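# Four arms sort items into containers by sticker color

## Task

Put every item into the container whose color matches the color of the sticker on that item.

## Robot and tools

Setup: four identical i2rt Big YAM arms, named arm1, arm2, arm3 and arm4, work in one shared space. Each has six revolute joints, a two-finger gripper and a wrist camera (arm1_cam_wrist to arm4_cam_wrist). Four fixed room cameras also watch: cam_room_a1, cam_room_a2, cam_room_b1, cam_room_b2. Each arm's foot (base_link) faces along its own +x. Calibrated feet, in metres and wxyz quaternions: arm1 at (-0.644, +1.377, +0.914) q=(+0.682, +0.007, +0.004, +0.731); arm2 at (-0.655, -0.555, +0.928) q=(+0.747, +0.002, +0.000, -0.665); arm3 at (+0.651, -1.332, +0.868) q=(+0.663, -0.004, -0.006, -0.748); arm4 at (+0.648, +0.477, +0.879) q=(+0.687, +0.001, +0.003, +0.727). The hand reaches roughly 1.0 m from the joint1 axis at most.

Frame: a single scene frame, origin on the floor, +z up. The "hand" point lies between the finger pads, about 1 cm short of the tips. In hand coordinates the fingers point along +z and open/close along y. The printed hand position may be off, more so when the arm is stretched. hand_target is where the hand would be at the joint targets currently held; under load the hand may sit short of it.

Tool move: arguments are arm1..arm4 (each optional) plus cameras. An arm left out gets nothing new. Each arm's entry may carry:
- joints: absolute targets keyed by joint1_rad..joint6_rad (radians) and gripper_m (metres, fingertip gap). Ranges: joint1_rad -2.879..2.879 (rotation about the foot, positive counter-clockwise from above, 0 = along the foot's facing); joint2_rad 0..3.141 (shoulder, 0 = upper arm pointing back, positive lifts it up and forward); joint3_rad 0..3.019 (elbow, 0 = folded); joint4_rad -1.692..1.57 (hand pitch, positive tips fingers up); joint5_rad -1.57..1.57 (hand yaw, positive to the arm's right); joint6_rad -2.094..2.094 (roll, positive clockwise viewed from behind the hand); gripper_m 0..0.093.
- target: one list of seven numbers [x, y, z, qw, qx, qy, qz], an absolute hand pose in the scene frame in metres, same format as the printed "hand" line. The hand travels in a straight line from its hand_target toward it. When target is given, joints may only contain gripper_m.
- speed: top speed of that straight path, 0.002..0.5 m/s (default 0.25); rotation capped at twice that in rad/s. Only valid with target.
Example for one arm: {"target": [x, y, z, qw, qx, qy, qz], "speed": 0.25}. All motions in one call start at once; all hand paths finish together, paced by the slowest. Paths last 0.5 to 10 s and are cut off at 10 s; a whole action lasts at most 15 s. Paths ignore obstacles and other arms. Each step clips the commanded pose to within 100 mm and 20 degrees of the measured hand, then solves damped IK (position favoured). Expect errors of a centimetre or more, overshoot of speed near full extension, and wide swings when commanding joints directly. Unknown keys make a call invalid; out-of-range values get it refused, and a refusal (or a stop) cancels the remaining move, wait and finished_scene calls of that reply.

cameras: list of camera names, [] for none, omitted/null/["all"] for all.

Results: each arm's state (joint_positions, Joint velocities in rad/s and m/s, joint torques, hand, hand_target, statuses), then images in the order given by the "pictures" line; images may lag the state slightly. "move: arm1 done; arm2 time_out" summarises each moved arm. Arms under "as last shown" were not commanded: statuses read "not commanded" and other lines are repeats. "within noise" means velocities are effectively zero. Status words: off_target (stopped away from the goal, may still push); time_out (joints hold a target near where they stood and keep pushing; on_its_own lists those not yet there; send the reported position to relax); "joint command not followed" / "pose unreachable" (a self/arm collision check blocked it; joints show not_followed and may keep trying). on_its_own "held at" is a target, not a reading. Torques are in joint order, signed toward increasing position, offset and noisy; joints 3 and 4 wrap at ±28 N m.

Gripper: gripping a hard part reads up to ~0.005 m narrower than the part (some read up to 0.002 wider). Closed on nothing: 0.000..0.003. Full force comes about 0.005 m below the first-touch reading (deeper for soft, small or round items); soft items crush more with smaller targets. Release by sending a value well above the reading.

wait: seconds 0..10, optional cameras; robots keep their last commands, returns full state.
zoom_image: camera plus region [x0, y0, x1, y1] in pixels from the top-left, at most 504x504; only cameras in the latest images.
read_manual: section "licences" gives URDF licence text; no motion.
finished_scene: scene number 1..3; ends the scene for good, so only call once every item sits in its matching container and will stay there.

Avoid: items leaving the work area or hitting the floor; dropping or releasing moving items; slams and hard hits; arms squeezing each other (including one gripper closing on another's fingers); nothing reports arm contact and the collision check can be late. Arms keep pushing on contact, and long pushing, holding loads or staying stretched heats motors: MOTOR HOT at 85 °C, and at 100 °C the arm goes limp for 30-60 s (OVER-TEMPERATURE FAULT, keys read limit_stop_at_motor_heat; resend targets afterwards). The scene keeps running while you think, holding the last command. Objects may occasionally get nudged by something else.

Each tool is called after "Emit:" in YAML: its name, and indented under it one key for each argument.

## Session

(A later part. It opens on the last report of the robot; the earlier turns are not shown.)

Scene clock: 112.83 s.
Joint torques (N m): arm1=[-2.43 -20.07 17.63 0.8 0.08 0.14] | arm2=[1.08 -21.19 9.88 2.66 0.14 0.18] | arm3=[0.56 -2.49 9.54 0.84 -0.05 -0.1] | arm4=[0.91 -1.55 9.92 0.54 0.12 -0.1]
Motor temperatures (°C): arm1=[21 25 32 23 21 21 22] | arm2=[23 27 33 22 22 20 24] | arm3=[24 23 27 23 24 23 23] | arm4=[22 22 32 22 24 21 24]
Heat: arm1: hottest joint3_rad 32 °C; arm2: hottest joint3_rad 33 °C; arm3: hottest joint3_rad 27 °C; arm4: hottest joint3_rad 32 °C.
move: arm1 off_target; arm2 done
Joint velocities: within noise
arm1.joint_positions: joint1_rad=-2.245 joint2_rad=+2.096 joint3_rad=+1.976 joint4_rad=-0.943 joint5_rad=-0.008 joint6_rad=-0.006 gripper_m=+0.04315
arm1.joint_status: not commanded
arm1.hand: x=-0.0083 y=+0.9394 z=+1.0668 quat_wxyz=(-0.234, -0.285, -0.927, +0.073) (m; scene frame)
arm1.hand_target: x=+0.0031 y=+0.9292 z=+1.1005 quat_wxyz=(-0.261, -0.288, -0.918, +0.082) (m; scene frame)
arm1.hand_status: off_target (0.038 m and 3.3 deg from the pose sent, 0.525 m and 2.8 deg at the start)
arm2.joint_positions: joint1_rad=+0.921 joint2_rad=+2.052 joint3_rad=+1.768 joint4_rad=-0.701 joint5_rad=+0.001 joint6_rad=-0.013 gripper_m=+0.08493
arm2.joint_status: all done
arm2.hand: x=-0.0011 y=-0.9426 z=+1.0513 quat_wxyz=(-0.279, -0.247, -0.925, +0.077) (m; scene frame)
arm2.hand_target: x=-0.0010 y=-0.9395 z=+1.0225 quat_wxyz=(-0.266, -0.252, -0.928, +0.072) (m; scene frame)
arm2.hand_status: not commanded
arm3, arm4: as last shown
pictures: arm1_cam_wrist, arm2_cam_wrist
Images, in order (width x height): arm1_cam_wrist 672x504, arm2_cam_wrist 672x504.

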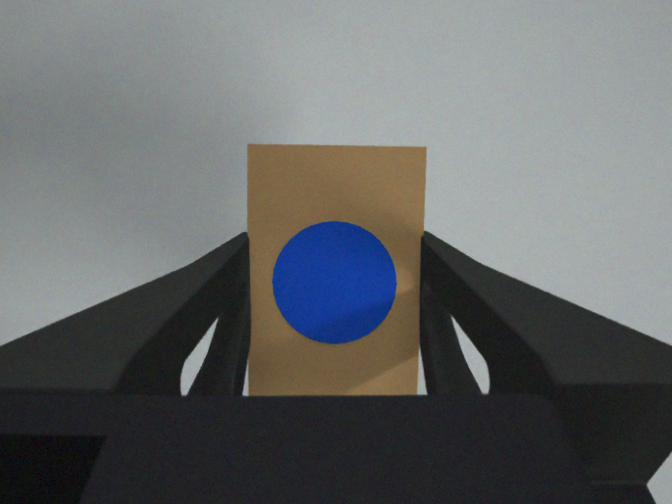

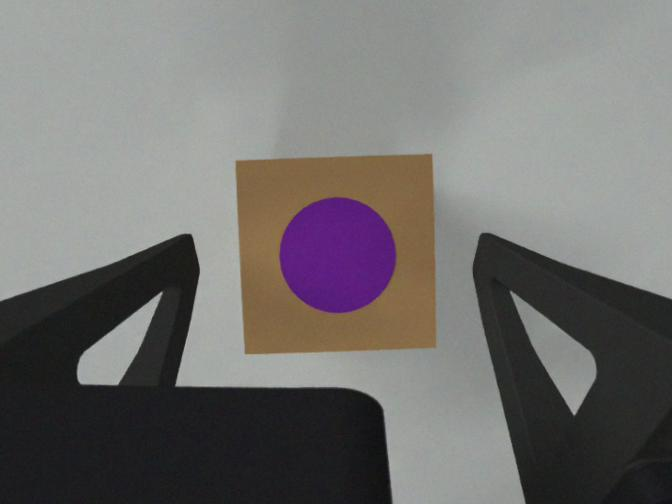

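Emit:
move:
  arm1: {"target":[0.0,0.93,1.035,0.2598,0.2877,0.9181,-0.0814],"speed":0.1}
  arm2: {"target":[-0.07,-0.90,1.12,0.2660,0.2521,0.9277,-0.0723],"speed":0.25}
  cameras: []

Emit:
move:
  arm1: {"target":[0.0,0.93,1.02,0.2598,0.2877,0.9181,-0.0814],"speed":0.06}
  arm2: {"target":[-0.4135,-0.697,1.12,0.2660,0.2521,0.9277,-0.0723],"speed":0.4}
  arm3: {"target":[0.42,-1.19,1.13,-0.0757,0.9264,-0.2569,-0.2647],"speed":0.3}
  cameras: ["cam_room_a2","cam_room_b2"]

Emit:
zoom_image:
  camera: "cam_room_a2"
  region: [250, 160, 350, 250]

Scene clock: 121.97 s.
Joint torques (N m): arm1=[-2.2 -19.43 11.69 1.88 0.02 0.07] | arm2=[1.08 -19.08 10.32 1.32 0.13 0.19] | arm3=[0.62 -2.49 9.51 0.88 -0.05 -0.1] | arm4=[1.03 -1.73 9.87 0.75 0.12 -0.08]
Motor temperatures (°C): arm1=[21 26 33 23 21 21 22] | arm2=[23 27 33 22 22 20 23] | arm3=[24 23 27 23 24 23 23] | arm4=[22 22 33 22 24 21 24]
Heat: arm1: hottest joint3_rad 33 °C; arm2: hottest joint3_rad 33 °C; arm3: hottest joint3_rad 27 °C; arm4: hottest joint3_rad 33 °C.
move: arm1 done; arm2 off_target
Joint velocities: within noise
arm1.joint_positions: joint1_rad=-2.245 joint2_rad=+2.110 joint3_rad=+1.902 joint4_rad=-0.816 joint5_rad=-0.008 joint6_rad=-0.006 gripper_m=+0.04315
arm1.joint_status: not commanded
arm1.hand: x=-0.0033 y=+0.9357 z=+1.0344 quat_wxyz=(-0.251, -0.283, -0.922, +0.079) (m; scene frame)
arm1.hand_target: x=-0.0002 y=+0.9300 z=+1.0351 quat_wxyz=(-0.260, -0.288, -0.918, +0.081) (m; scene frame)
arm1.hand_status: done (0.007 m and 1.3 deg from the pose sent, 0.034 m and 3.4 deg at the start)
arm2.joint_positions: joint1_rad=+0.921 joint2_rad=+1.786 joint3_rad=+1.599 joint4_rad=-0.781 joint5_rad=+0.001 joint6_rad=-0.013 gripper_m=+0.08493
arm2.joint_status: not commanded
arm2.hand: x=-0.0669 y=-0.9041 z=+1.1403 quat_wxyz=(-0.286, -0.246, -0.923, +0.079) (m; scene frame)
arm2.hand_target: x=-0.0703 y=-0.8999 z=+1.1203 quat_wxyz=(-0.266, -0.252, -0.928, +0.072) (m; scene frame)
arm2.hand_status: off_target (0.021 m and 2.6 deg from the pose sent, 0.106 m and 1.7 deg at the start)
arm3, arm4: as last shown
pictures: none
No camera images: "cameras" was empty.

Scene clock: 123.70 s.
Joint torques (N m): arm1=[-1.9 -18.49 11.06 2.02 0.08 0.13] | arm2=[1.55 -1.85 10.66 1.31 0.15 0.22] | arm3=[2.02 -2.26 9.01 1.65 0.12 -0.02] | arm4=[1.2 -2.32 9.94 0.68 0.15 -0.05]
Motor temperatures (°C): arm1=[21 26 33 23 21 21 22] | arm2=[23 27 33 22 22 20 23] | arm3=[24 23 27 23 24 23 23] | arm4=[22 22 33 22 24 21 24]
Heat: arm1: hottest joint3_rad 33 °C; arm2: hottest joint3_rad 33 °C; arm3: hottest joint3_rad 27 °C; arm4: hottest joint3_rad 33 °C.
move: arm1 off_target; arm2 off_target; arm3 done
Joint velocities: within noise
arm1.joint_positions: joint1_rad=-2.245 joint2_rad=+2.110 joint3_rad=+1.887 joint4_rad=-0.784 joint5_rad=-0.008 joint6_rad=-0.006 gripper_m=+0.04315
arm1.joint_status: not commanded
arm1.hand: x=-0.0014 y=+0.9344 z=+1.0307 quat_wxyz=(-0.259, -0.283, -0.920, +0.081) (m; scene frame)
arm1.hand_target: x=-0.0003 y=+0.9301 z=+1.0202 quat_wxyz=(-0.260, -0.288, -0.918, +0.081) (m; scene frame)
arm1.hand_status: off_target (0.012 m and 0.6 deg from the pose sent, 0.016 m and 1.3 deg at the start)
arm2.joint_positions: joint1_rad=+0.922 joint2_rad=+0.665 joint3_rad=+0.634 joint4_rad=-0.947 joint5_rad=+0.004 joint6_rad=-0.010 gripper_m=+0.08493
arm2.joint_status: not commanded
arm2.hand: x=-0.4107 y=-0.7013 z=+1.1298 quat_wxyz=(-0.281, -0.248, -0.924, +0.078) (m; scene frame)
arm2.hand_target: x=-0.4136 y=-0.6970 z=+1.1202 quat_wxyz=(-0.266, -0.252, -0.928, +0.072) (m; scene frame)
arm2.hand_status: off_target (0.011 m and 2.0 deg from the pose sent, 0.404 m and 2.6 deg at the start)
arm3.joint_positions: joint1_rad=-1.982 joint2_rad=+0.652 joint3_rad=+0.807 joint4_rad=-1.178 joint5_rad=+0.021 joint6_rad=+0.005 gripper_m=+0.09402
arm3.joint_status: not commanded
arm3.hand: x=+0.4221 y=-1.1889 z=+1.1284 quat_wxyz=(+0.074, -0.928, +0.260, +0.256) (m; scene frame)
arm3.hand_target: x=+0.4200 y=-1.1900 z=+1.1300 quat_wxyz=(+0.076, -0.926, +0.257, +0.265) (m; scene frame)
arm3.hand_status: done (0.003 m and 1.1 deg from the pose sent, 0.073 m and 2.7 deg at the start)
arm4: as last shown
pictures: cam_room_a2, cam_room_b2
Images, in order (width x height): cam_room_a2 672x504, cam_room_b2 672x504.

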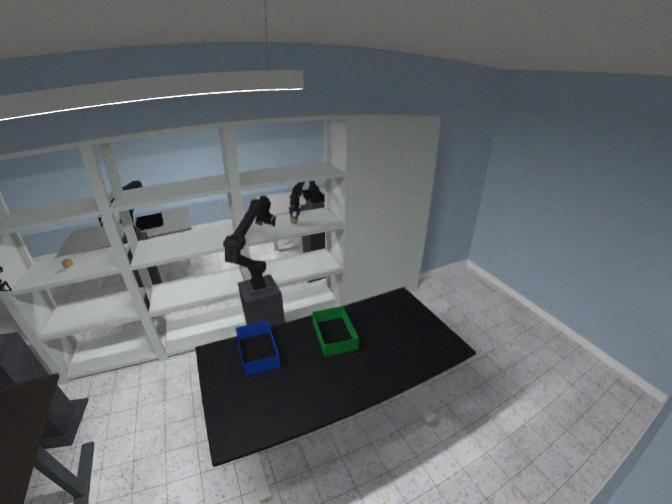

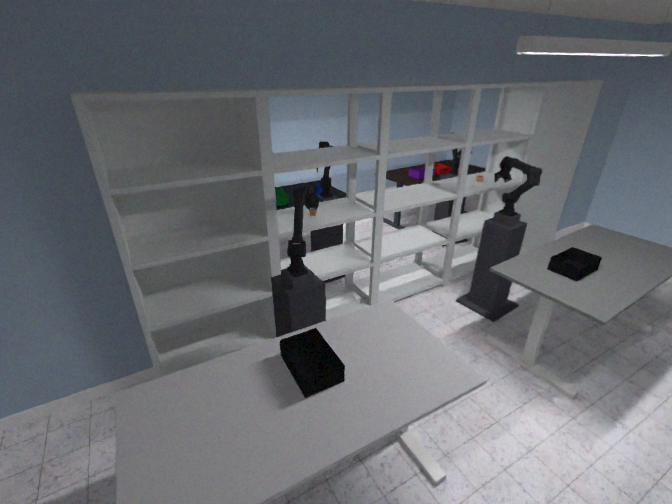

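Scaled by 5.040.

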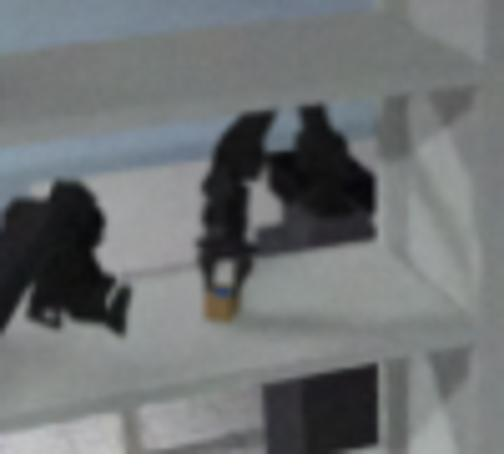

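Emit:
move:
  arm1: {"joints":{"gripper_m":0.075}}
  arm3: {"target":[0.04,-0.967,1.12,-0.0757,0.9264,-0.2569,-0.2647],"speed":0.35}
  cameras: ["arm1_cam_wrist","arm3_cam_wrist"]

Scene clock: 130.30 s.
Joint torques (N m): arm1=[-2.02 -18.84 11.1 2.06 0.06 0.12] | arm2=[1.49 -1.73 10.71 1.31 0.15 0.21] | arm3=[1.85 -21.71 14.08 0.7 0.02 -0.06] | arm4=[1.14 -1.61 9.94 0.7 0.13 -0.07]
Motor temperatures (°C): arm1=[21 26 33 23 21 21 22] | arm2=[23 27 32 22 22 20 23] | arm3=[24 23 28 23 24 23 23] | arm4=[22 22 33 22 24 21 24]
Heat: arm1: hottest joint3_rad 33 °C; arm2: hottest joint3_rad 32 °C; arm3: hottest joint3_rad 28 °C; arm4: hottest joint3_rad 33 °C.
move: arm1 done; arm3 off_target
Joint velocities: within noise
arm1.joint_positions: joint1_rad=-2.245 joint2_rad=+2.110 joint3_rad=+1.887 joint4_rad=-0.784 joint5_rad=-0.008 joint6_rad=-0.006 gripper_m=+0.07496
arm1.joint_status: all done
arm1.hand: x=-0.0014 y=+0.9344 z=+1.0307 quat_wxyz=(-0.259, -0.283, -0.920, +0.081) (m; scene frame)
arm1.hand_target: x=-0.0003 y=+0.9301 z=+1.0202 quat_wxyz=(-0.260, -0.288, -0.918, +0.081) (m; scene frame)
arm1.hand_status: not commanded
arm2, arm4: as last shown
arm3.joint_positions: joint1_rad=-1.982 joint2_rad=+1.858 joint3_rad=+1.778 joint4_rad=-0.974 joint5_rad=+0.021 joint6_rad=+0.005 gripper_m=+0.09402
arm3.joint_status: not commanded
arm3.hand: x=+0.0525 y=-0.9718 z=+1.0924 quat_wxyz=(+0.070, -0.932, +0.260, +0.242) (m; scene frame)
arm3.hand_target: x=+0.0413 y=-0.9678 z=+1.1201 quat_wxyz=(+0.076, -0.926, +0.257, +0.265) (m; scene frame)
arm3.hand_status: off_target (0.031 m and 2.8 deg from the pose sent, 0.442 m and 1.1 deg at the start)
pictures: arm1_cam_wrist, arm3_cam_wrist
Images, in order (width x height): arm1_cam_wrist 672x504, arm3_cam_wrist 672x504.

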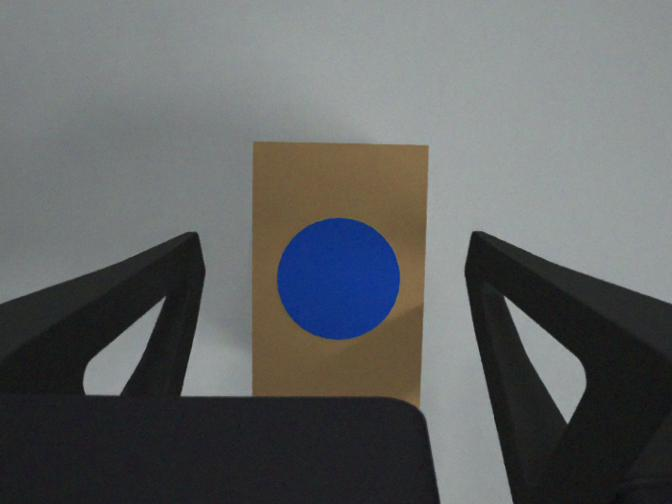

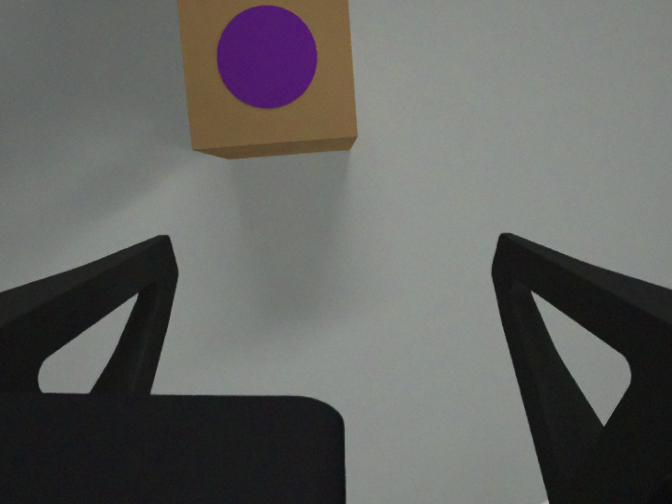

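Emit:
move:
  arm1: {"target":[-0.05,0.965,1.10,0.2598,0.2877,0.9181,-0.0814],"speed":0.2,"joints":{"gripper_m":0.09}}
  arm3: {"target":[-0.016,-0.955,1.145,-0.0757,0.9264,-0.2569,-0.2647],"speed":0.2}
  cameras: ["arm3_cam_wrist"]

Emit:
move:
  arm1: {"target":[-0.42,1.222,1.12,0.2598,0.2877,0.9181,-0.0814],"speed":0.4}
  arm4: {"target":[0.42,0.636,1.13,0.0904,-0.9095,0.2868,0.2868],"speed":0.35}
  cameras: []

Scene clock: 142.43 s.
Joint torques (N m): arm1=[-2.02 -16.67 11.69 0.53 0.02 0.1] | arm2=[1.44 -1.67 10.66 1.29 0.15 0.22] | arm3=[2.2 -23.53 14.23 0.69 0.13 0.02] | arm4=[0.5 -1.79 9.91 0.57 0.13 -0.08]
Motor temperatures (°C): arm1=[21 27 33 23 21 21 22] | arm2=[23 26 32 22 22 20 23] | arm3=[24 24 30 23 24 23 23] | arm4=[22 22 33 22 24 21 24]
Heat: arm1: hottest joint3_rad 33 °C; arm2: hottest joint3_rad 32 °C; arm3: hottest joint3_rad 30 °C; arm4: hottest joint3_rad 33 °C.
move: arm1 done; arm3 off_target
Joint velocities: within noise
arm1.joint_positions: joint1_rad=-2.245 joint2_rad=+1.900 joint3_rad=+1.743 joint4_rad=-0.833 joint5_rad=-0.008 joint6_rad=-0.006 gripper_m=+0.08994
arm1.joint_status: all done
arm1.hand: x=-0.0476 y=+0.9670 z=+1.1053 quat_wxyz=(-0.267, -0.282, -0.918, +0.084) (m; scene frame)
arm1.hand_target: x=-0.0500 y=+0.9650 z=+1.1001 quat_wxyz=(-0.260, -0.288, -0.918, +0.081) (m; scene frame)
arm1.hand_status: done (0.006 m and 1.1 deg from the pose sent, 0.090 m and 0.6 deg at the start)
arm2, arm4: as last shown
arm3.joint_positions: joint1_rad=-1.962 joint2_rad=+2.023 joint3_rad=+2.115 joint4_rad=-1.134 joint5_rad=+0.032 joint6_rad=+0.018 gripper_m=+0.09402
arm3.joint_status: not commanded
arm3.hand: x=-0.0025 y=-0.9541 z=+1.1252 quat_wxyz=(+0.072, -0.931, +0.259, +0.247) (m; scene frame)
arm3.hand_target: x=-0.0149 y=-0.9556 z=+1.1450 quat_wxyz=(+0.076, -0.926, +0.257, +0.265) (m; scene frame)
arm3.hand_status: off_target (0.024 m and 2.2 deg from the pose sent, 0.088 m and 2.8 deg at the start)
pictures: arm3_cam_wrist
Images, in order (width x height): arm3_cam_wrist 672x504.

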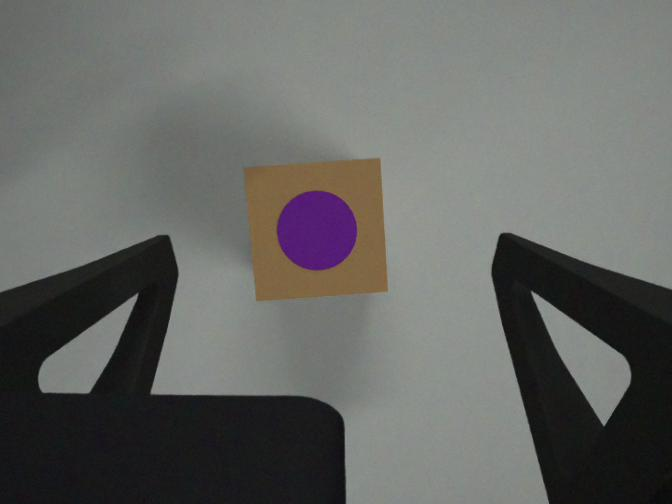

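Scene clock: 144.37 s.
Joint torques (N m): arm1=[-2.08 1.61 11.88 0.79 -0.05 0.06] | arm2=[1.55 -1.85 10.66 1.29 0.15 0.22] | arm3=[2.26 -23.53 14.26 0.65 0.14 0.03] | arm4=[1.14 -2.32 9.39 1.47 0.22 0.06]
Motor temperatures (°C): arm1=[21 27 33 23 21 21 22] | arm2=[23 26 32 22 22 20 23] | arm3=[24 24 31 23 24 23 23] | arm4=[22 22 33 22 24 21 24]
Heat: arm1: hottest joint3_rad 33 °C; arm2: hottest joint3_rad 32 °C; arm3: hottest joint3_rad 31 °C; arm4: hottest joint3_rad 33 °C.
move: arm1 done; arm4 done
Joint velocities: within noise
arm1.joint_positions: joint1_rad=-2.245 joint2_rad=+0.622 joint3_rad=+0.650 joint4_rad=-1.018 joint5_rad=-0.009 joint6_rad=-0.006 gripper_m=+0.08994
arm1.joint_status: not commanded
arm1.hand: x=-0.4176 y=+1.2237 z=+1.1214 quat_wxyz=(-0.267, -0.282, -0.918, +0.083) (m; scene frame)
arm1.hand_target: x=-0.4200 y=+1.2220 z=+1.1200 quat_wxyz=(-0.260, -0.288, -0.918, +0.082) (m; scene frame)
arm1.hand_status: done (0.003 m and 1.1 deg from the pose sent, 0.452 m and 1.1 deg at the start)
arm2, arm3: as last shown
arm3.hand: x=-0.0025 y=-0.9540 z=+1.1252 quat_wxyz=(+0.072, -0.931, +0.259, +0.247) (m; scene frame)
arm3.hand_target: x=-0.0149 y=-0.9555 z=+1.1450 quat_wxyz=(+0.076, -0.926, +0.257, +0.265) (m; scene frame)
arm4.joint_positions: joint1_rad=+0.914 joint2_rad=+0.648 joint3_rad=+0.743 joint4_rad=-1.088 joint5_rad=+0.011 joint6_rad=+0.012 gripper_m=+0.09401
arm4.joint_status: not commanded
arm4.hand: x=+0.4231 y=+0.6357 z=+1.1233 quat_wxyz=(-0.085, +0.913, -0.291, -0.273) (m; scene frame)
arm4.hand_target: x=+0.4202 y=+0.6360 z=+1.1299 quat_wxyz=(-0.090, +0.910, -0.287, -0.287) (m; scene frame)
arm4.hand_status: done (0.007 m and 1.8 deg from the pose sent, 0.081 m and 1.2 deg at the start)
pictures: none
No camera images: "cameras" was empty.

Emit:
move:
  arm3: {"target":[-0.020,-0.955,1.062,-0.0757,0.9264,-0.2569,-0.2647],"speed":0.15}
  arm4: {"target":[0.04,0.930,1.115,0.0904,-0.9095,0.2868,0.2868],"speed":0.35}
  cameras: ["arm3_cam_wrist","arm4_cam_wrist"]

Scene clock: 154.57 s.
Joint torques (N m): arm1=[-2.32 1.49 11.9 0.96 -0.04 0.03] | arm2=[1.55 -1.79 10.76 1.29 0.15 0.21] | arm3=[2.32 -23.24 8.99 1.72 0.14 0.03] | arm4=[0.5 -22.48 12.86 0.53 -0.06 -0.09]
Motor temperatures (°C): arm1=[21 26 34 23 21 21 22] | arm2=[23 26 32 22 22 20 23] | arm3=[24 25 32 23 24 23 23] | arm4=[22 22 33 22 24 21 24]
Heat: arm1: hottest joint3_rad 34 °C; arm2: hottest joint3_rad 32 °C; arm3: hottest joint3_rad 32 °C; arm4: hottest joint3_rad 33 °C.
move: arm3 off_target; arm4 off_target
Joint velocities: within noise
arm1, arm2: as last shown
arm1.hand_target: x=-0.4200 y=+1.2220 z=+1.1200 quat_wxyz=(-0.260, -0.288, -0.918, +0.081) (m; scene frame)
arm3.joint_positions: joint1_rad=-1.962 joint2_rad=+2.028 joint3_rad=+1.976 joint4_rad=-0.946 joint5_rad=+0.033 joint6_rad=+0.020 gripper_m=+0.09402
arm3.joint_status: not commanded
arm3.hand: x=-0.0127 y=-0.9487 z=+1.0754 quat_wxyz=(+0.078, -0.925, +0.258, +0.268) (m; scene frame)
arm3.hand_target: x=-0.0196 y=-0.9550 z=+1.0621 quat_wxyz=(+0.076, -0.926, +0.257, +0.265) (m; scene frame)
arm3.hand_status: off_target (0.017 m and 0.5 deg from the pose sent, 0.066 m and 2.2 deg at the start)
arm4.joint_positions: joint1_rad=+0.881 joint2_rad=+1.966 joint3_rad=+1.886 joint4_rad=-0.911 joint5_rad=-0.009 joint6_rad=-0.013 gripper_m=+0.09401
arm4.joint_status: not commanded
arm4.hand: x=+0.0472 y=+0.9185 z=+1.0980 quat_wxyz=(-0.085, +0.912, -0.292, -0.274) (m; scene frame)
arm4.hand_target: x=+0.0409 y=+0.9293 z=+1.1150 quat_wxyz=(-0.091, +0.909, -0.287, -0.287) (m; scene frame)
arm4.hand_status: off_target (0.022 m and 1.8 deg from the pose sent, 0.483 m and 1.8 deg at the start)
pictures: arm3_cam_wrist, arm4_cam_wrist
Images, in order (width x height): arm3_cam_wrist 672x504, arm4_cam_wrist 672x504.

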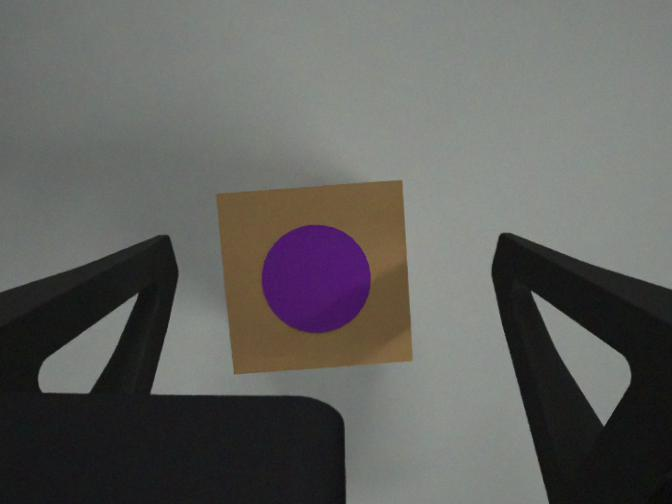

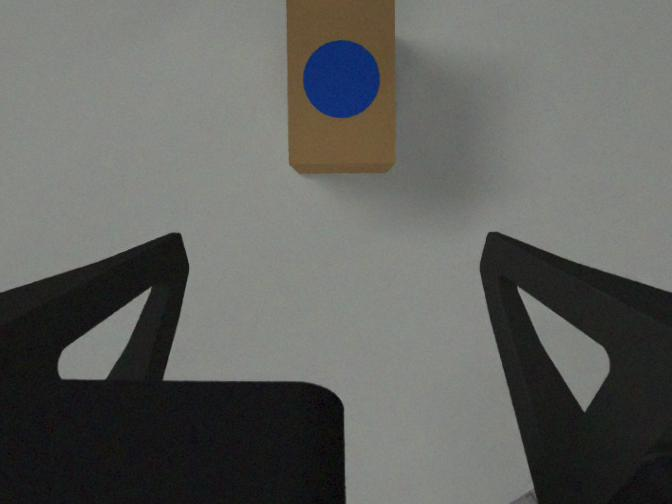

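Emit:
move:
  arm3: {"target":[-0.020,-0.957,1.042,-0.0757,0.9264,-0.2569,-0.2647],"speed":0.1}
  arm4: {"target":[-0.018,0.969,1.035,0.0904,-0.9095,0.2868,0.2868],"speed":0.15}
  cameras: ["arm4_cam_wrist","arm3_cam_wrist"]

Scene clock: 162.83 s.
Joint torques (N m): arm1=[-2.84 2.2 11.96 1.07 -0.02 0.05] | arm2=[1.49 -1.73 10.67 1.32 0.15 0.2] | arm3=[2.49 -22.89 8.87 1.7 0.13 0.02] | arm4=[0.67 -24.7 12.72 1.32 0 -0.03]
Motor temperatures (°C): arm1=[21 26 34 23 21 21 21] | arm2=[23 26 32 22 22 20 23] | arm3=[24 26 32 23 24 23 23] | arm4=[22 22 36 22 24 21 24]
Heat: arm1: hottest joint3_rad 34 °C; arm2: hottest joint3_rad 32 °C; arm3: hottest joint3_rad 32 °C; arm4: hottest joint3_rad 36 °C.
move: arm3 off_target; arm4 off_target
Joint velocities: within noise
arm1, arm2: as last shown
arm3.joint_positions: joint1_rad=-1.962 joint2_rad=+2.030 joint3_rad=+1.929 joint4_rad=-0.896 joint5_rad=+0.034 joint6_rad=+0.021 gripper_m=+0.09402
arm3.joint_status: not commanded
arm3.hand: x=-0.0124 y=-0.9493 z=+1.0568 quat_wxyz=(+0.079, -0.924, +0.259, +0.269) (m; scene frame)
arm3.hand_target: x=-0.0196 y=-0.9573 z=+1.0421 quat_wxyz=(+0.076, -0.926, +0.257, +0.265) (m; scene frame)
arm3.hand_status: off_target (0.018 m and 0.7 deg from the pose sent, 0.035 m and 0.5 deg at the start)
arm4.joint_positions: joint1_rad=+0.881 joint2_rad=+2.203 joint3_rad=+2.079 joint4_rad=-0.882 joint5_rad=-0.008 joint6_rad=-0.013 gripper_m=+0.09401
arm4.joint_status: not commanded
arm4.hand: x=-0.0056 y=+0.9573 z=+1.0213 quat_wxyz=(-0.083, +0.914, -0.293, -0.267) (m; scene frame)
arm4.hand_target: x=-0.0167 y=+0.9683 z=+1.0351 quat_wxyz=(-0.091, +0.909, -0.287, -0.287) (m; scene frame)
arm4.hand_status: off_target (0.022 m and 2.6 deg from the pose sent, 0.104 m and 1.7 deg at the start)
pictures: arm3_cam_wrist, arm4_cam_wrist
Images, in order (width x height): arm3_cam_wrist 672x504, arm4_cam_wrist 672x504.

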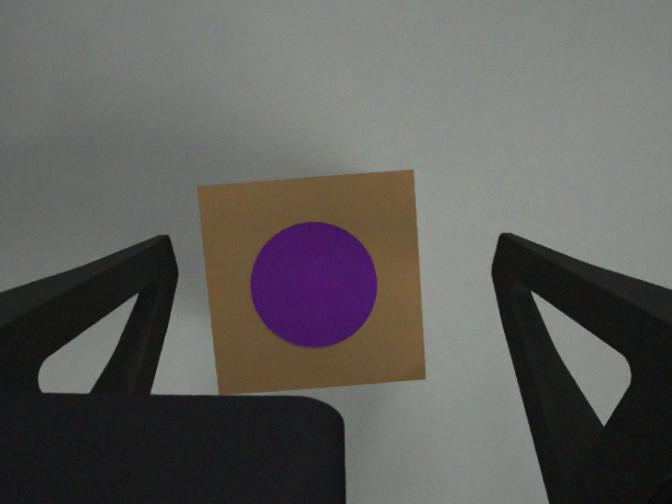

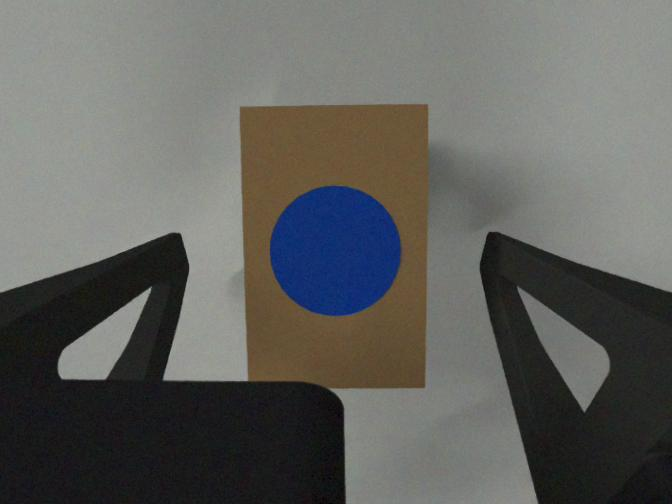

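Emit:
move:
  arm3: {"joints": {"gripper_m": 0.04}}
  arm4: {"joints": {"gripper_m": 0.036}}
  cameras: ["arm3_cam_wrist", "arm4_cam_wrist"]

Emit:
move:
  arm4: {"target": [0.04, 0.93, 1.105, 0.0904, -0.9095, 0.2868, 0.2868], "speed": 0.2}
  arm3: {"target": [0.04, -0.975, 1.13, -0.0757, 0.9264, -0.2569, -0.2647], "speed": 0.2}
  cameras: ["arm3_cam_wrist", "arm4_cam_wrist"]

Scene clock: 200.53 s.
Joint torques (N m): arm1=[-3.14 1.67 11.69 0.98 -0.05 0.02] | arm2=[1.55 -1.73 10.69 1.31 0.15 0.22] | arm3=[2.43 -22.83 8.87 1.66 0.09 0.01] | arm4=[0.85 -24.7 12.68 1.26 -0.03 -0.03]
Motor temperatures (°C): arm1=[21 25 35 23 21 21 21] | arm2=[23 25 32 22 22 20 23] | arm3=[24 26 30 23 24 23 23] | arm4=[22 25 38 22 24 21 24]
Heat: arm1: hottest joint3_rad 35 °C; arm2: hottest joint3_rad 32 °C; arm3: hottest joint3_rad 30 °C; arm4: hottest joint3_rad 38 °C.
move: arm3 off_target; arm4 off_target
Joint velocities: within noise
arm1, arm2: as last shown
arm3.joint_positions: joint1_rad=-1.961 joint2_rad=+2.030 joint3_rad=+1.929 joint4_rad=-0.895 joint5_rad=+0.036 joint6_rad=+0.022 gripper_m=+0.05319
arm3.joint_status: gripper_m off_target (ended at +0.05321, target +0.04000)
arm3.hand: x=-0.0126 y=-0.9493 z=+1.0569 quat_wxyz=(+0.079, -0.924, +0.259, +0.269) (m; scene frame)
arm3.hand_target: x=-0.0197 y=-0.9573 z=+1.0421 quat_wxyz=(+0.076, -0.926, +0.257, +0.265) (m; scene frame)
arm3.hand_status: not commanded
arm4.joint_positions: joint1_rad=+0.881 joint2_rad=+2.203 joint3_rad=+2.079 joint4_rad=-0.882 joint5_rad=-0.008 joint6_rad=-0.014 gripper_m=+0.04429
arm4.joint_status: gripper_m off_target (ended at +0.04431, target +0.03600)
arm4.hand: x=-0.0057 y=+0.9574 z=+1.0217 quat_wxyz=(-0.083, +0.914, -0.293, -0.267) (m; scene frame)
arm4.hand_target: x=-0.0168 y=+0.9683 z=+1.0351 quat_wxyz=(-0.091, +0.909, -0.287, -0.287) (m; scene frame)
arm4.hand_status: not commanded
pictures: arm3_cam_wrist, arm4_cam_wrist
Images, in order (width x height): arm3_cam_wrist 672x504, arm4_cam_wrist 672x504.

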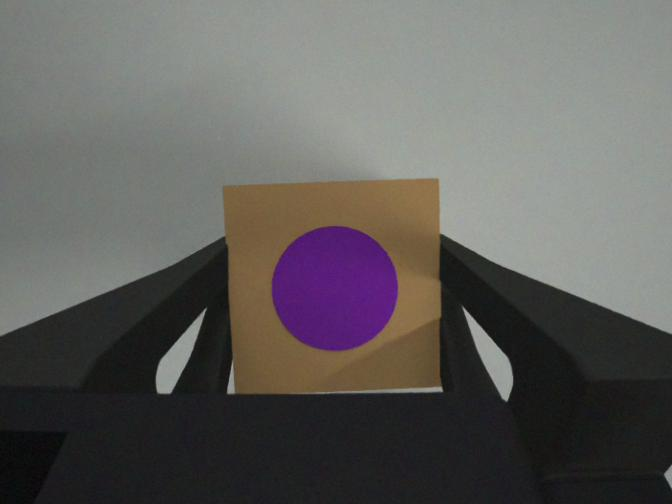

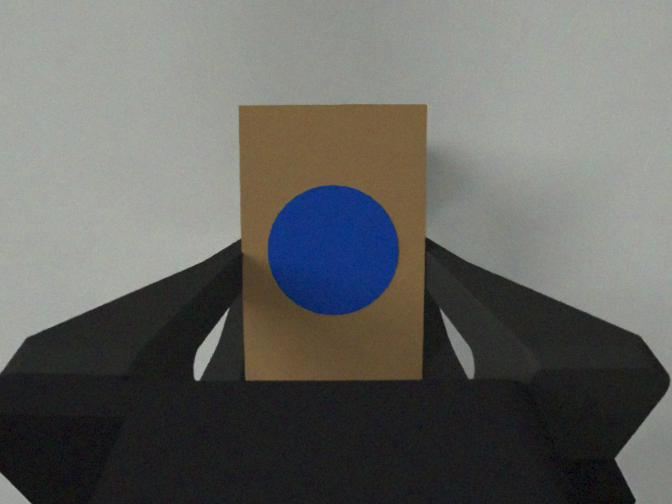

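Scene clock: 201.83 s.
Joint torques (N m): arm1=[-2.73 2.43 11.97 0.87 -0.04 0.02] | arm2=[1.49 -1.67 10.73 1.33 0.15 0.22] | arm3=[1.08 -21.66 9.44 0.85 -0.06 -0.13] | arm4=[0.44 -23.3 9.36 0.8 -0.06 -0.03]
Motor temperatures (°C): arm1=[21 25 35 23 21 21 21] | arm2=[23 25 32 22 22 20 23] | arm3=[24 26 30 23 24 23 23] | arm4=[22 25 38 22 24 21 25]
Heat: arm1: hottest joint3_rad 35 °C; arm2: hottest joint3_rad 32 °C; arm3: hottest joint3_rad 30 °C; arm4: hottest joint3_rad 38 °C.
move: arm3 done; arm4 done
Joint velocities: within noise
arm1, arm2: as last shown
arm3.joint_positions: joint1_rad=-1.961 joint2_rad=+1.846 joint3_rad=+1.851 joint4_rad=-1.001 joint5_rad=+0.029 joint6_rad=+0.020 gripper_m=+0.05318
arm3.joint_status: not commanded
arm3.hand: x=+0.0377 y=-0.9778 z=+1.1337 quat_wxyz=(+0.076, -0.925, +0.258, +0.269) (m; scene frame)
arm3.hand_target: x=+0.0400 y=-0.9751 z=+1.1299 quat_wxyz=(+0.076, -0.926, +0.257, +0.265) (m; scene frame)
arm3.hand_status: done (0.005 m and 0.6 deg from the pose sent, 0.094 m and 0.7 deg at the start)
arm4.joint_positions: joint1_rad=+0.881 joint2_rad=+1.982 joint3_rad=+1.919 joint4_rad=-0.891 joint5_rad=-0.009 joint6_rad=-0.016 gripper_m=+0.04429
arm4.joint_status: not commanded
arm4.hand: x=+0.0368 y=+0.9266 z=+1.1065 quat_wxyz=(-0.091, +0.908, -0.289, -0.291) (m; scene frame)
arm4.hand_target: x=+0.0401 y=+0.9301 z=+1.1050 quat_wxyz=(-0.090, +0.910, -0.287, -0.287) (m; scene frame)
arm4.hand_status: done (0.005 m and 0.6 deg from the pose sent, 0.099 m and 2.5 deg at the start)
pictures: arm3_cam_wrist, arm4_cam_wrist
Images, in order (width x height): arm3_cam_wrist 672x504, arm4_cam_wrist 672x504.

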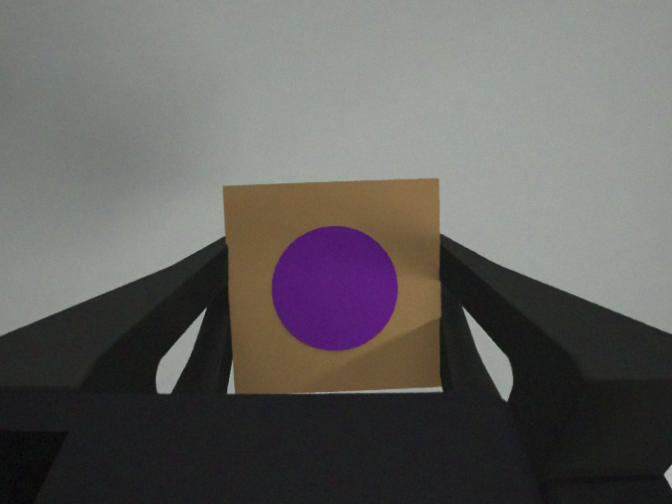

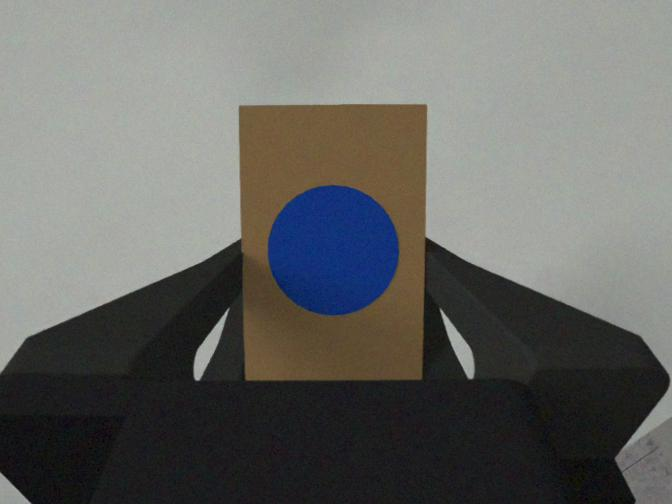

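Emit:
move:
  arm4: {"target": [0.42, 0.636, 1.13, 0.0904, -0.9095, 0.2868, 0.2868], "speed": 0.4}
  arm3: {"target": [0.42, -1.19, 1.13, -0.0757, 0.9264, -0.2569, -0.2647], "speed": 0.4}
  cameras: []

Emit:
move:
  arm4: {"joints": {"joint1_rad": -0.6, "joint2_rad": 0.8, "joint3_rad": 1.3, "joint4_rad": -1.45, "joint5_rad": 0, "joint6_rad": 0}}
  arm3: {"joints": {"joint1_rad": 0.3, "joint2_rad": 0.8, "joint3_rad": 1.3, "joint4_rad": -1.45, "joint5_rad": 0, "joint6_rad": 0}}
  cameras: []

Emit:
move:
  arm4: {"joints": {"joint1_rad": -1.87, "joint2_rad": 1.4, "joint3_rad": 1.068, "joint4_rad": -0.65}}
  arm3: {"joints": {"joint1_rad": 1.76, "joint2_rad": 1.4, "joint3_rad": 1.068, "joint4_rad": -0.65}}
  cameras: ["arm3_cam_wrist", "arm4_cam_wrist"]

Scene clock: 209.57 s.
Joint torques (N m): arm1=[-2.32 1.38 11.85 0.99 -0.04 0.06] | arm2=[1.55 -1.79 10.69 1.33 0.16 0.22] | arm3=[0.67 -1.14 9.11 0.88 -0.07 -0.13] | arm4=[1.38 -0.79 9.43 0.51 0.19 0.19]
Motor temperatures (°C): arm1=[21 25 36 23 21 21 21] | arm2=[23 25 32 22 22 20 23] | arm3=[24 26 30 23 24 23 24] | arm4=[22 26 38 22 24 21 25]
Heat: arm1: hottest joint3_rad 36 °C; arm2: hottest joint3_rad 32 °C; arm3: hottest joint3_rad 30 °C; arm4: hottest joint3_rad 38 °C.
move: arm3 done; arm4 done
Joint velocities: within noise
arm1: as last shown
arm2.joint_positions: joint1_rad=+0.922 joint2_rad=+0.665 joint3_rad=+0.634 joint4_rad=-0.947 joint5_rad=+0.004 joint6_rad=-0.010 gripper_m=+0.08493
arm2.joint_status: not commanded
arm2.hand: x=-0.4107 y=-0.7013 z=+1.1298 quat_wxyz=(-0.281, -0.248, -0.924, +0.078) (m; scene frame)
arm2.hand_target: x=-0.4136 y=-0.6970 z=+1.1202 quat_wxyz=(-0.266, -0.252, -0.928, +0.072) (m; scene frame)
arm2.hand_status: not commanded
arm3.joint_positions: joint1_rad=-1.961 joint2_rad=+0.641 joint3_rad=+0.805 joint4_rad=-1.159 joint5_rad=+0.026 joint6_rad=+0.017 gripper_m=+0.05318
arm3.joint_status: not commanded
arm3.hand: x=+0.4178 y=-1.1916 z=+1.1329 quat_wxyz=(+0.076, -0.925, +0.256, +0.270) (m; scene frame)
arm3.hand_target: x=+0.4200 y=-1.1901 z=+1.1300 quat_wxyz=(+0.076, -0.926, +0.257, +0.265) (m; scene frame)
arm3.hand_status: done (0.004 m and 0.6 deg from the pose sent, 0.437 m and 0.6 deg at the start)
arm4.joint_positions: joint1_rad=+0.915 joint2_rad=+0.630 joint3_rad=+0.741 joint4_rad=-1.062 joint5_rad=+0.011 joint6_rad=-0.002 gripper_m=+0.04429
arm4.joint_status: not commanded
arm4.hand: x=+0.4206 y=+0.6373 z=+1.1304 quat_wxyz=(-0.093, +0.909, -0.283, -0.291) (m; scene frame)
arm4.hand_target: x=+0.4200 y=+0.6361 z=+1.1301 quat_wxyz=(-0.090, +0.909, -0.287, -0.287) (m; scene frame)
arm4.hand_status: done (0.001 m and 0.8 deg from the pose sent, 0.482 m and 0.6 deg at the start)
pictures: none
No camera images: "cameras" was empty.

Scene clock: 211.67 s.
Joint torques (N m): arm1=[-3.25 1.49 11.82 0.87 -0.05 0.05] | arm2=[1.49 -1.73 10.71 1.31 0.15 0.22] | arm3=[1.9 -2.73 12.12 0.96 0.09 -0.12] | arm4=[0.56 -2.96 10.95 0.62 0.09 0.08]
Motor temperatures (°C): arm1=[21 25 36 23 21 21 21] | arm2=[23 25 32 22 22 20 23] | arm3=[24 26 30 23 24 23 24] | arm4=[22 26 38 22 24 21 25]
Heat: arm1: hottest joint3_rad 36 °C; arm2: hottest joint3_rad 32 °C; arm3: hottest joint3_rad 30 °C; arm4: hottest joint3_rad 38 °C.
move: arm3 done; arm4 done
Joint velocities: within noise
arm1, arm2: as last shown
arm3.joint_positions: joint1_rad=+0.289 joint2_rad=+0.805 joint3_rad=+1.260 joint4_rad=-1.445 joint5_rad=-0.002 joint6_rad=+0.007 gripper_m=+0.05309
arm3.joint_status: all done
arm3.hand: x=+0.6984 y=-1.6081 z=+1.2841 quat_wxyz=(-0.224, -0.619, -0.729, +0.188) (m; scene frame)
arm3.hand_target: x=+0.7007 y=-1.6061 z=+1.3041 quat_wxyz=(-0.239, -0.609, -0.729, +0.200) (m; scene frame)
arm3.hand_status: not commanded
arm4.joint_positions: joint1_rad=-0.598 joint2_rad=+0.803 joint3_rad=+1.262 joint4_rad=-1.441 joint5_rad=+0.001 joint6_rad=-0.002 gripper_m=+0.04431
arm4.joint_status: all done
arm4.hand: x=+0.7982 y=+0.7240 z=+1.2926 quat_wxyz=(-0.250, +0.472, -0.833, -0.142) (m; scene frame)
arm4.hand_target: x=+0.7977 y=+0.7225 z=+1.3100 quat_wxyz=(-0.263, +0.468, -0.830, -0.150) (m; scene frame)
arm4.hand_status: not commanded
pictures: none
No camera images: "cameras" was empty.

Scene clock: 213.43 s.
Joint torques (N m): arm1=[-2.96 1.49 11.71 0.85 -0.03 0.04] | arm2=[1.55 -1.79 10.69 1.29 0.15 0.22] | arm3=[1.2 -15.03 9.05 1.57 0.12 -0.11] | arm4=[0.85 -13.68 9.31 1.51 0.08 0.1]
Motor temperatures (°C): arm1=[21 24 36 23 21 21 21] | arm2=[23 25 32 22 22 20 23] | arm3=[24 26 30 23 24 23 24] | arm4=[22 26 38 22 24 21 25]
Heat: arm1: hottest joint3_rad 36 °C; arm2: hottest joint3_rad 32 °C; arm3: hottest joint3_rad 30 °C; arm4: hottest joint3_rad 38 °C.
move: arm3 done; arm4 done
Joint velocities: within noise
arm1, arm2: as last shown
arm3.joint_positions: joint1_rad=+1.758 joint2_rad=+1.419 joint3_rad=+1.066 joint4_rad=-0.663 joint5_rad=-0.003 joint6_rad=+0.006 gripper_m=+0.05303
arm3.joint_status: all done
arm3.hand: x=+1.1692 y=-1.2949 z=+1.0414 quat_wxyz=(-0.274, +0.031, -0.961, -0.004) (m; scene frame)
arm3.hand_target: x=+1.1716 y=-1.2938 z=+1.0538 quat_wxyz=(-0.290, +0.035, -0.956, -0.003) (m; scene frame)
arm3.hand_status: not commanded
arm4.joint_positions: joint1_rad=-1.875 joint2_rad=+1.413 joint3_rad=+1.057 joint4_rad=-0.667 joint5_rad=+0.001 joint6_rad=-0.002 gripper_m=+0.04433
arm4.joint_status: all done
arm4.hand: x=+1.1482 y=+0.3511 z=+1.0490 quat_wxyz=(-0.266, -0.117, -0.956, +0.036) (m; scene frame)
arm4.hand_target: x=+1.1554 y=+0.3520 z=+1.0635 quat_wxyz=(-0.286, -0.115, -0.951, +0.037) (m; scene frame)
arm4.hand_status: not commanded
pictures: arm3_cam_wrist, arm4_cam_wrist
Images, in order (width x height): arm3_cam_wrist 672x504, arm4_cam_wrist 672x504.

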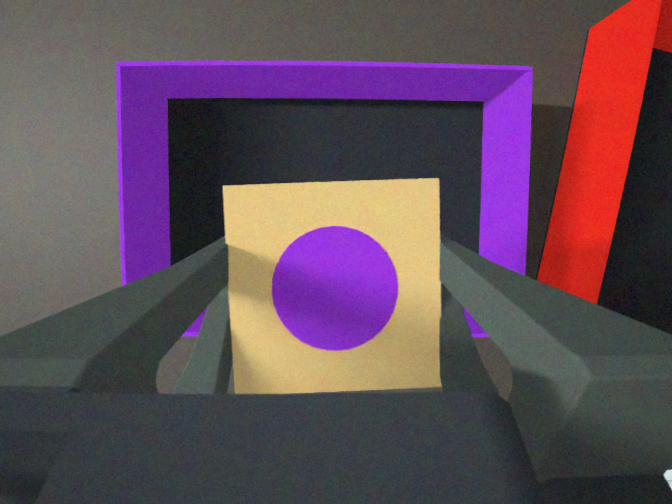

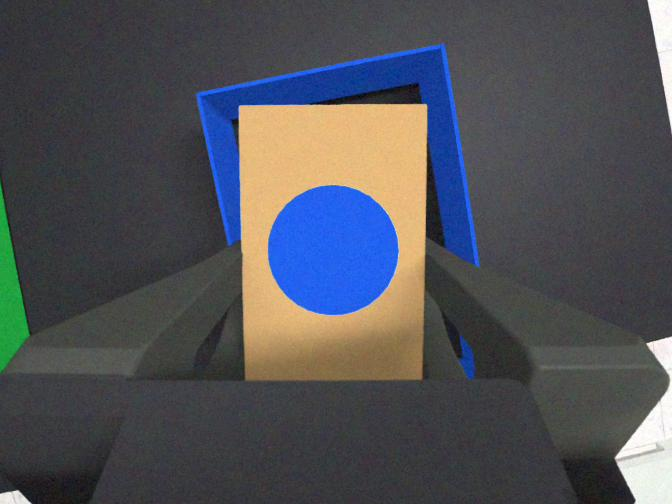

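Emit:
move:
  arm4: {"target": [1.142, 0.349, 0.86, 0.1907, 0.0257, 0.9813, -0.005], "speed": 0.2}
  arm3: {"target": [1.197, -1.289, 0.88, 0.1907, -0.0343, 0.981, 0.0067], "speed": 0.2}
  cameras: ["arm3_cam_wrist", "arm4_cam_wrist"]

Scene clock: 226.07 s.
Joint torques (N m): arm1=[-2.49 1.61 11.74 0.83 -0.04 0.06] | arm2=[1.49 -1.9 10.67 1.31 0.16 0.21] | arm3=[1.67 -17.44 8.83 1.26 -0.06 0] | arm4=[0.44 -15.38 6.68 1.2 -0.11 -0.13]
Motor temperatures (°C): arm1=[21 24 36 23 21 21 21] | arm2=[23 25 32 22 22 20 23] | arm3=[24 26 30 23 24 23 24] | arm4=[22 25 38 22 24 21 26]
Heat: arm1: hottest joint3_rad 36 °C; arm2: hottest joint3_rad 32 °C; arm3: hottest joint3_rad 30 °C; arm4: hottest joint3_rad 38 °C.
move: arm3 off_target; arm4 done
Joint velocities: within noise
arm1.joint_positions: joint1_rad=-2.245 joint2_rad=+0.622 joint3_rad=+0.650 joint4_rad=-1.018 joint5_rad=-0.009 joint6_rad=-0.006 gripper_m=+0.08994
arm1.joint_status: not commanded
arm1.hand: x=-0.4176 y=+1.2237 z=+1.1214 quat_wxyz=(-0.267, -0.282, -0.918, +0.083) (m; scene frame)
arm1.hand_target: x=-0.4200 y=+1.2220 z=+1.1200 quat_wxyz=(-0.260, -0.288, -0.918, +0.081) (m; scene frame)
arm1.hand_status: not commanded
arm2: as last shown
arm3.joint_positions: joint1_rad=+1.758 joint2_rad=+1.780 joint3_rad=+1.044 joint4_rad=-0.496 joint5_rad=-0.009 joint6_rad=+0.006 gripper_m=+0.05303
arm3.joint_status: not commanded
arm3.hand: x=+1.1813 y=-1.2955 z=+0.8662 quat_wxyz=(-0.169, +0.032, -0.985, -0.004) (m; scene frame)
arm3.hand_target: x=+1.1965 y=-1.2891 z=+0.8805 quat_wxyz=(-0.191, +0.034, -0.981, -0.007) (m; scene frame)
arm3.hand_status: off_target (0.022 m and 2.6 deg from the pose sent, 0.164 m and 9.8 deg at the start)
arm4.joint_positions: joint1_rad=-1.904 joint2_rad=+1.753 joint3_rad=+0.932 joint4_rad=-0.389 joint5_rad=-0.086 joint6_rad=-0.198 gripper_m=+0.04433
arm4.joint_status: not commanded
arm4.hand: x=+1.1365 y=+0.3535 z=+0.8587 quat_wxyz=(-0.182, -0.030, -0.983, +0.003) (m; scene frame)
arm4.hand_target: x=+1.1420 y=+0.3490 z=+0.8602 quat_wxyz=(-0.191, -0.026, -0.981, +0.005) (m; scene frame)
arm4.hand_status: done (0.007 m and 1.2 deg from the pose sent, 0.189 m and 14.4 deg at the start)
pictures: arm3_cam_wrist, arm4_cam_wrist
Images, in order (width x height): arm3_cam_wrist 672x504, arm4_cam_wrist 672x504.

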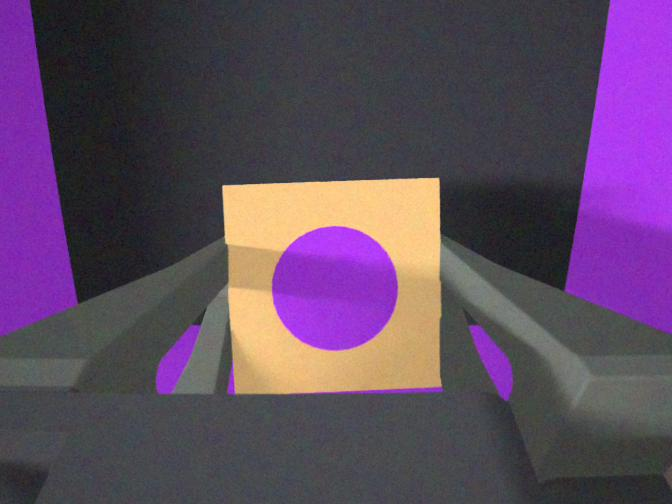

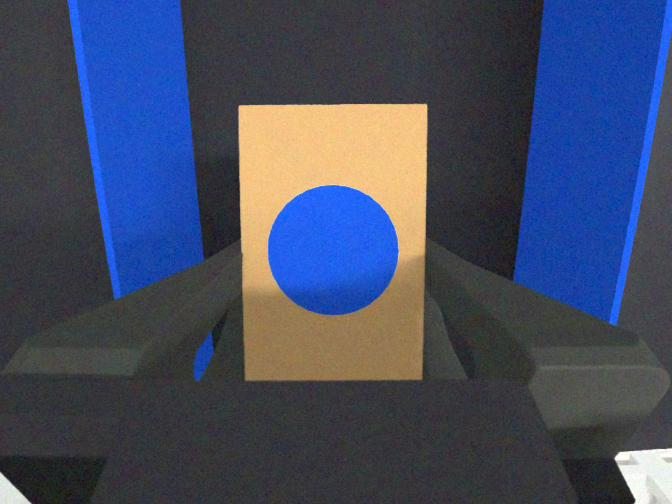

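Emit:
move:
  arm4: {"target": [1.163, 0.338, 0.775, 0.1907, 0.0257, 0.9813, -0.005], "speed": 0.15}
  arm3: {"target": [1.216, -1.287, 0.795, 0.1907, -0.0343, 0.981, 0.0067], "speed": 0.15}
  cameras: ["arm3_cam_wrist", "arm4_cam_wrist"]

Scene clock: 238.70 s.
Joint torques (N m): arm1=[-2.73 1.44 11.75 0.84 -0.05 0.06] | arm2=[1.55 -1.79 10.7 1.29 0.15 0.21] | arm3=[1.9 -17.73 8.8 1.25 0 0.02] | arm4=[-0.03 -17.08 6.94 1.02 -0.1 -0.1]
Motor temperatures (°C): arm1=[21 24 36 23 21 21 21] | arm2=[23 25 32 22 22 20 23] | arm3=[24 27 30 23 24 23 24] | arm4=[22 25 36 22 24 21 26]
Heat: arm1: hottest joint3_rad 36 °C; arm2: hottest joint3_rad 32 °C; arm3: hottest joint3_rad 30 °C; arm4: hottest joint3_rad 36 °C.
move: arm3 off_target; arm4 off_target
Joint velocities: within noise
arm1, arm2: as last shown
arm3.joint_positions: joint1_rad=+1.758 joint2_rad=+1.968 joint3_rad=+1.050 joint4_rad=-0.312 joint5_rad=-0.009 joint6_rad=+0.006 gripper_m=+0.05303
arm3.joint_status: not commanded
arm3.hand: x=+1.1946 y=-1.2955 z=+0.7858 quat_wxyz=(-0.169, +0.032, -0.985, -0.004) (m; scene frame)
arm3.hand_target: x=+1.2151 y=-1.2869 z=+0.7957 quat_wxyz=(-0.191, +0.034, -0.981, -0.007) (m; scene frame)
arm3.hand_status: off_target (0.025 m and 2.5 deg from the pose sent, 0.080 m and 2.6 deg at the start)
arm4.joint_positions: joint1_rad=-1.912 joint2_rad=+1.981 joint3_rad=+0.953 joint4_rad=-0.203 joint5_rad=-0.089 joint6_rad=-0.207 gripper_m=+0.04433
arm4.joint_status: not commanded
arm4.hand: x=+1.1448 y=+0.3466 z=+0.7695 quat_wxyz=(-0.172, -0.030, -0.985, +0.000) (m; scene frame)
arm4.hand_target: x=+1.1624 y=+0.3381 z=+0.7756 quat_wxyz=(-0.191, -0.026, -0.981, +0.005) (m; scene frame)
arm4.hand_status: off_target (0.021 m and 2.3 deg from the pose sent, 0.089 m and 1.2 deg at the start)
pictures: arm3_cam_wrist, arm4_cam_wrist
Images, in order (width x height): arm3_cam_wrist 672x504, arm4_cam_wrist 672x504.

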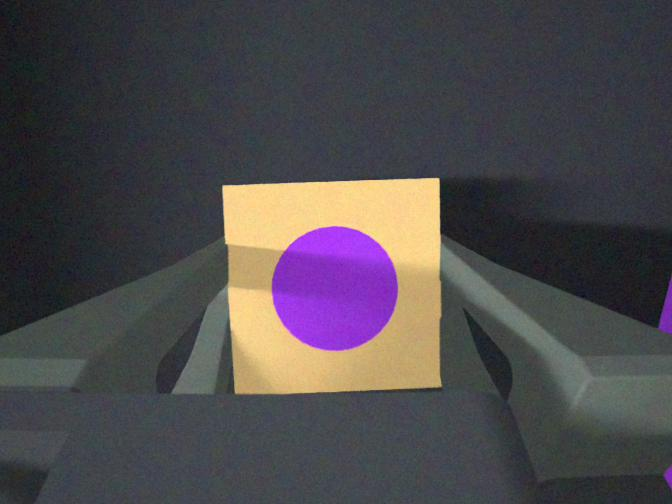

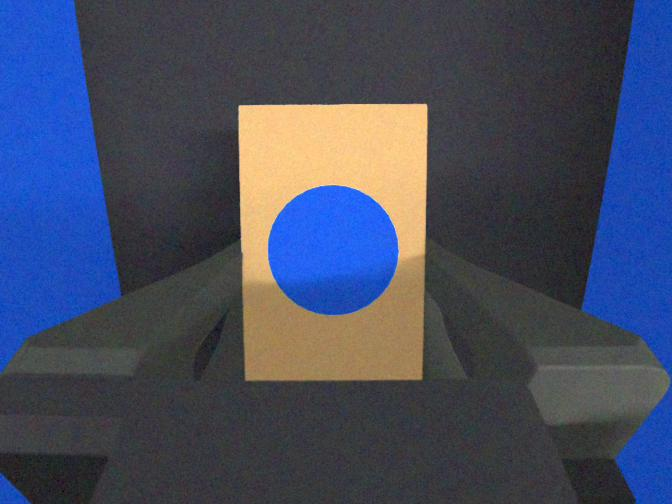

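Good. Descend gently to contact.

Emit:
move:
  arm4: {"target": [1.163, 0.338, 0.758, 0.1907, 0.0257, 0.9813, -0.005], "speed": 0.1}
  arm3: {"target": [1.216, -1.287, 0.776, 0.1907, -0.0343, 0.981, 0.0067], "speed": 0.1}
  cameras: ["arm3_cam_wrist", "arm4_cam_wrist"]

Scene clock: 242.27 s.
Joint torques (N m): arm1=[-3.08 1.2 11.85 0.88 -0.05 0.03] | arm2=[1.49 -1.9 10.7 1.26 0.15 0.21] | arm3=[1.85 -15.56 8.17 1.17 0.01 0.02] | arm4=[-0.03 -15.97 6.74 1.18 -0.11 -0.09]
Motor temperatures (°C): arm1=[21 24 36 23 21 21 21] | arm2=[23 25 32 22 22 20 23] | arm3=[24 27 30 23 24 23 24] | arm4=[22 25 36 22 24 21 26]
Heat: arm1: hottest joint3_rad 36 °C; arm2: hottest joint3_rad 32 °C; arm3: hottest joint3_rad 30 °C; arm4: hottest joint3_rad 36 °C.
move: arm3 off_target; arm4 off_target
Joint velocities: within noise
arm1, arm2: as last shown
arm3.joint_positions: joint1_rad=+1.758 joint2_rad=+1.985 joint3_rad=+1.054 joint4_rad=-0.266 joint5_rad=-0.009 joint6_rad=+0.006 gripper_m=+0.05303
arm3.joint_status: not commanded
arm3.hand: x=+1.2042 y=-1.2949 z=+0.7821 quat_wxyz=(-0.186, +0.032, -0.982, -0.004) (m; scene frame)
arm3.hand_target: x=+1.2154 y=-1.2870 z=+0.7762 quat_wxyz=(-0.191, +0.034, -0.981, -0.007) (m; scene frame)
arm3.hand_status: off_target (0.015 m and 0.7 deg from the pose sent, 0.025 m and 2.5 deg at the start)
arm4.joint_positions: joint1_rad=-1.912 joint2_rad=+2.014 joint3_rad=+0.954 joint4_rad=-0.165 joint5_rad=-0.089 joint6_rad=-0.207 gripper_m=+0.04433
arm4.joint_status: not commanded
arm4.hand: x=+1.1463 y=+0.3461 z=+0.7570 quat_wxyz=(-0.175, -0.030, -0.984, +0.001) (m; scene frame)
arm4.hand_target: x=+1.1624 y=+0.3381 z=+0.7586 quat_wxyz=(-0.191, -0.026, -0.981, +0.005) (m; scene frame)
arm4.hand_status: off_target (0.019 m and 1.9 deg from the pose sent, 0.023 m and 2.3 deg at the start)
pictures: arm3_cam_wrist, arm4_cam_wrist
Images, in order (width x height): arm3_cam_wrist 672x504, arm4_cam_wrist 672x504.

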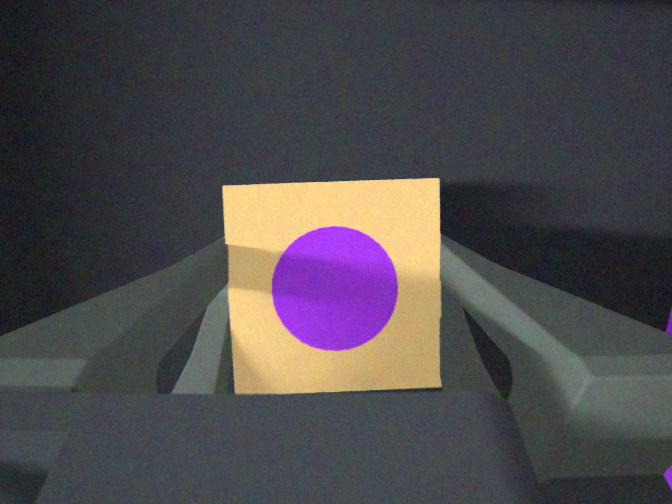

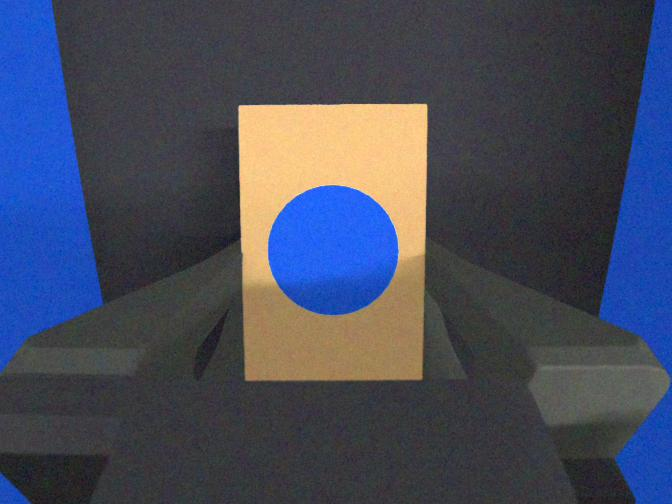

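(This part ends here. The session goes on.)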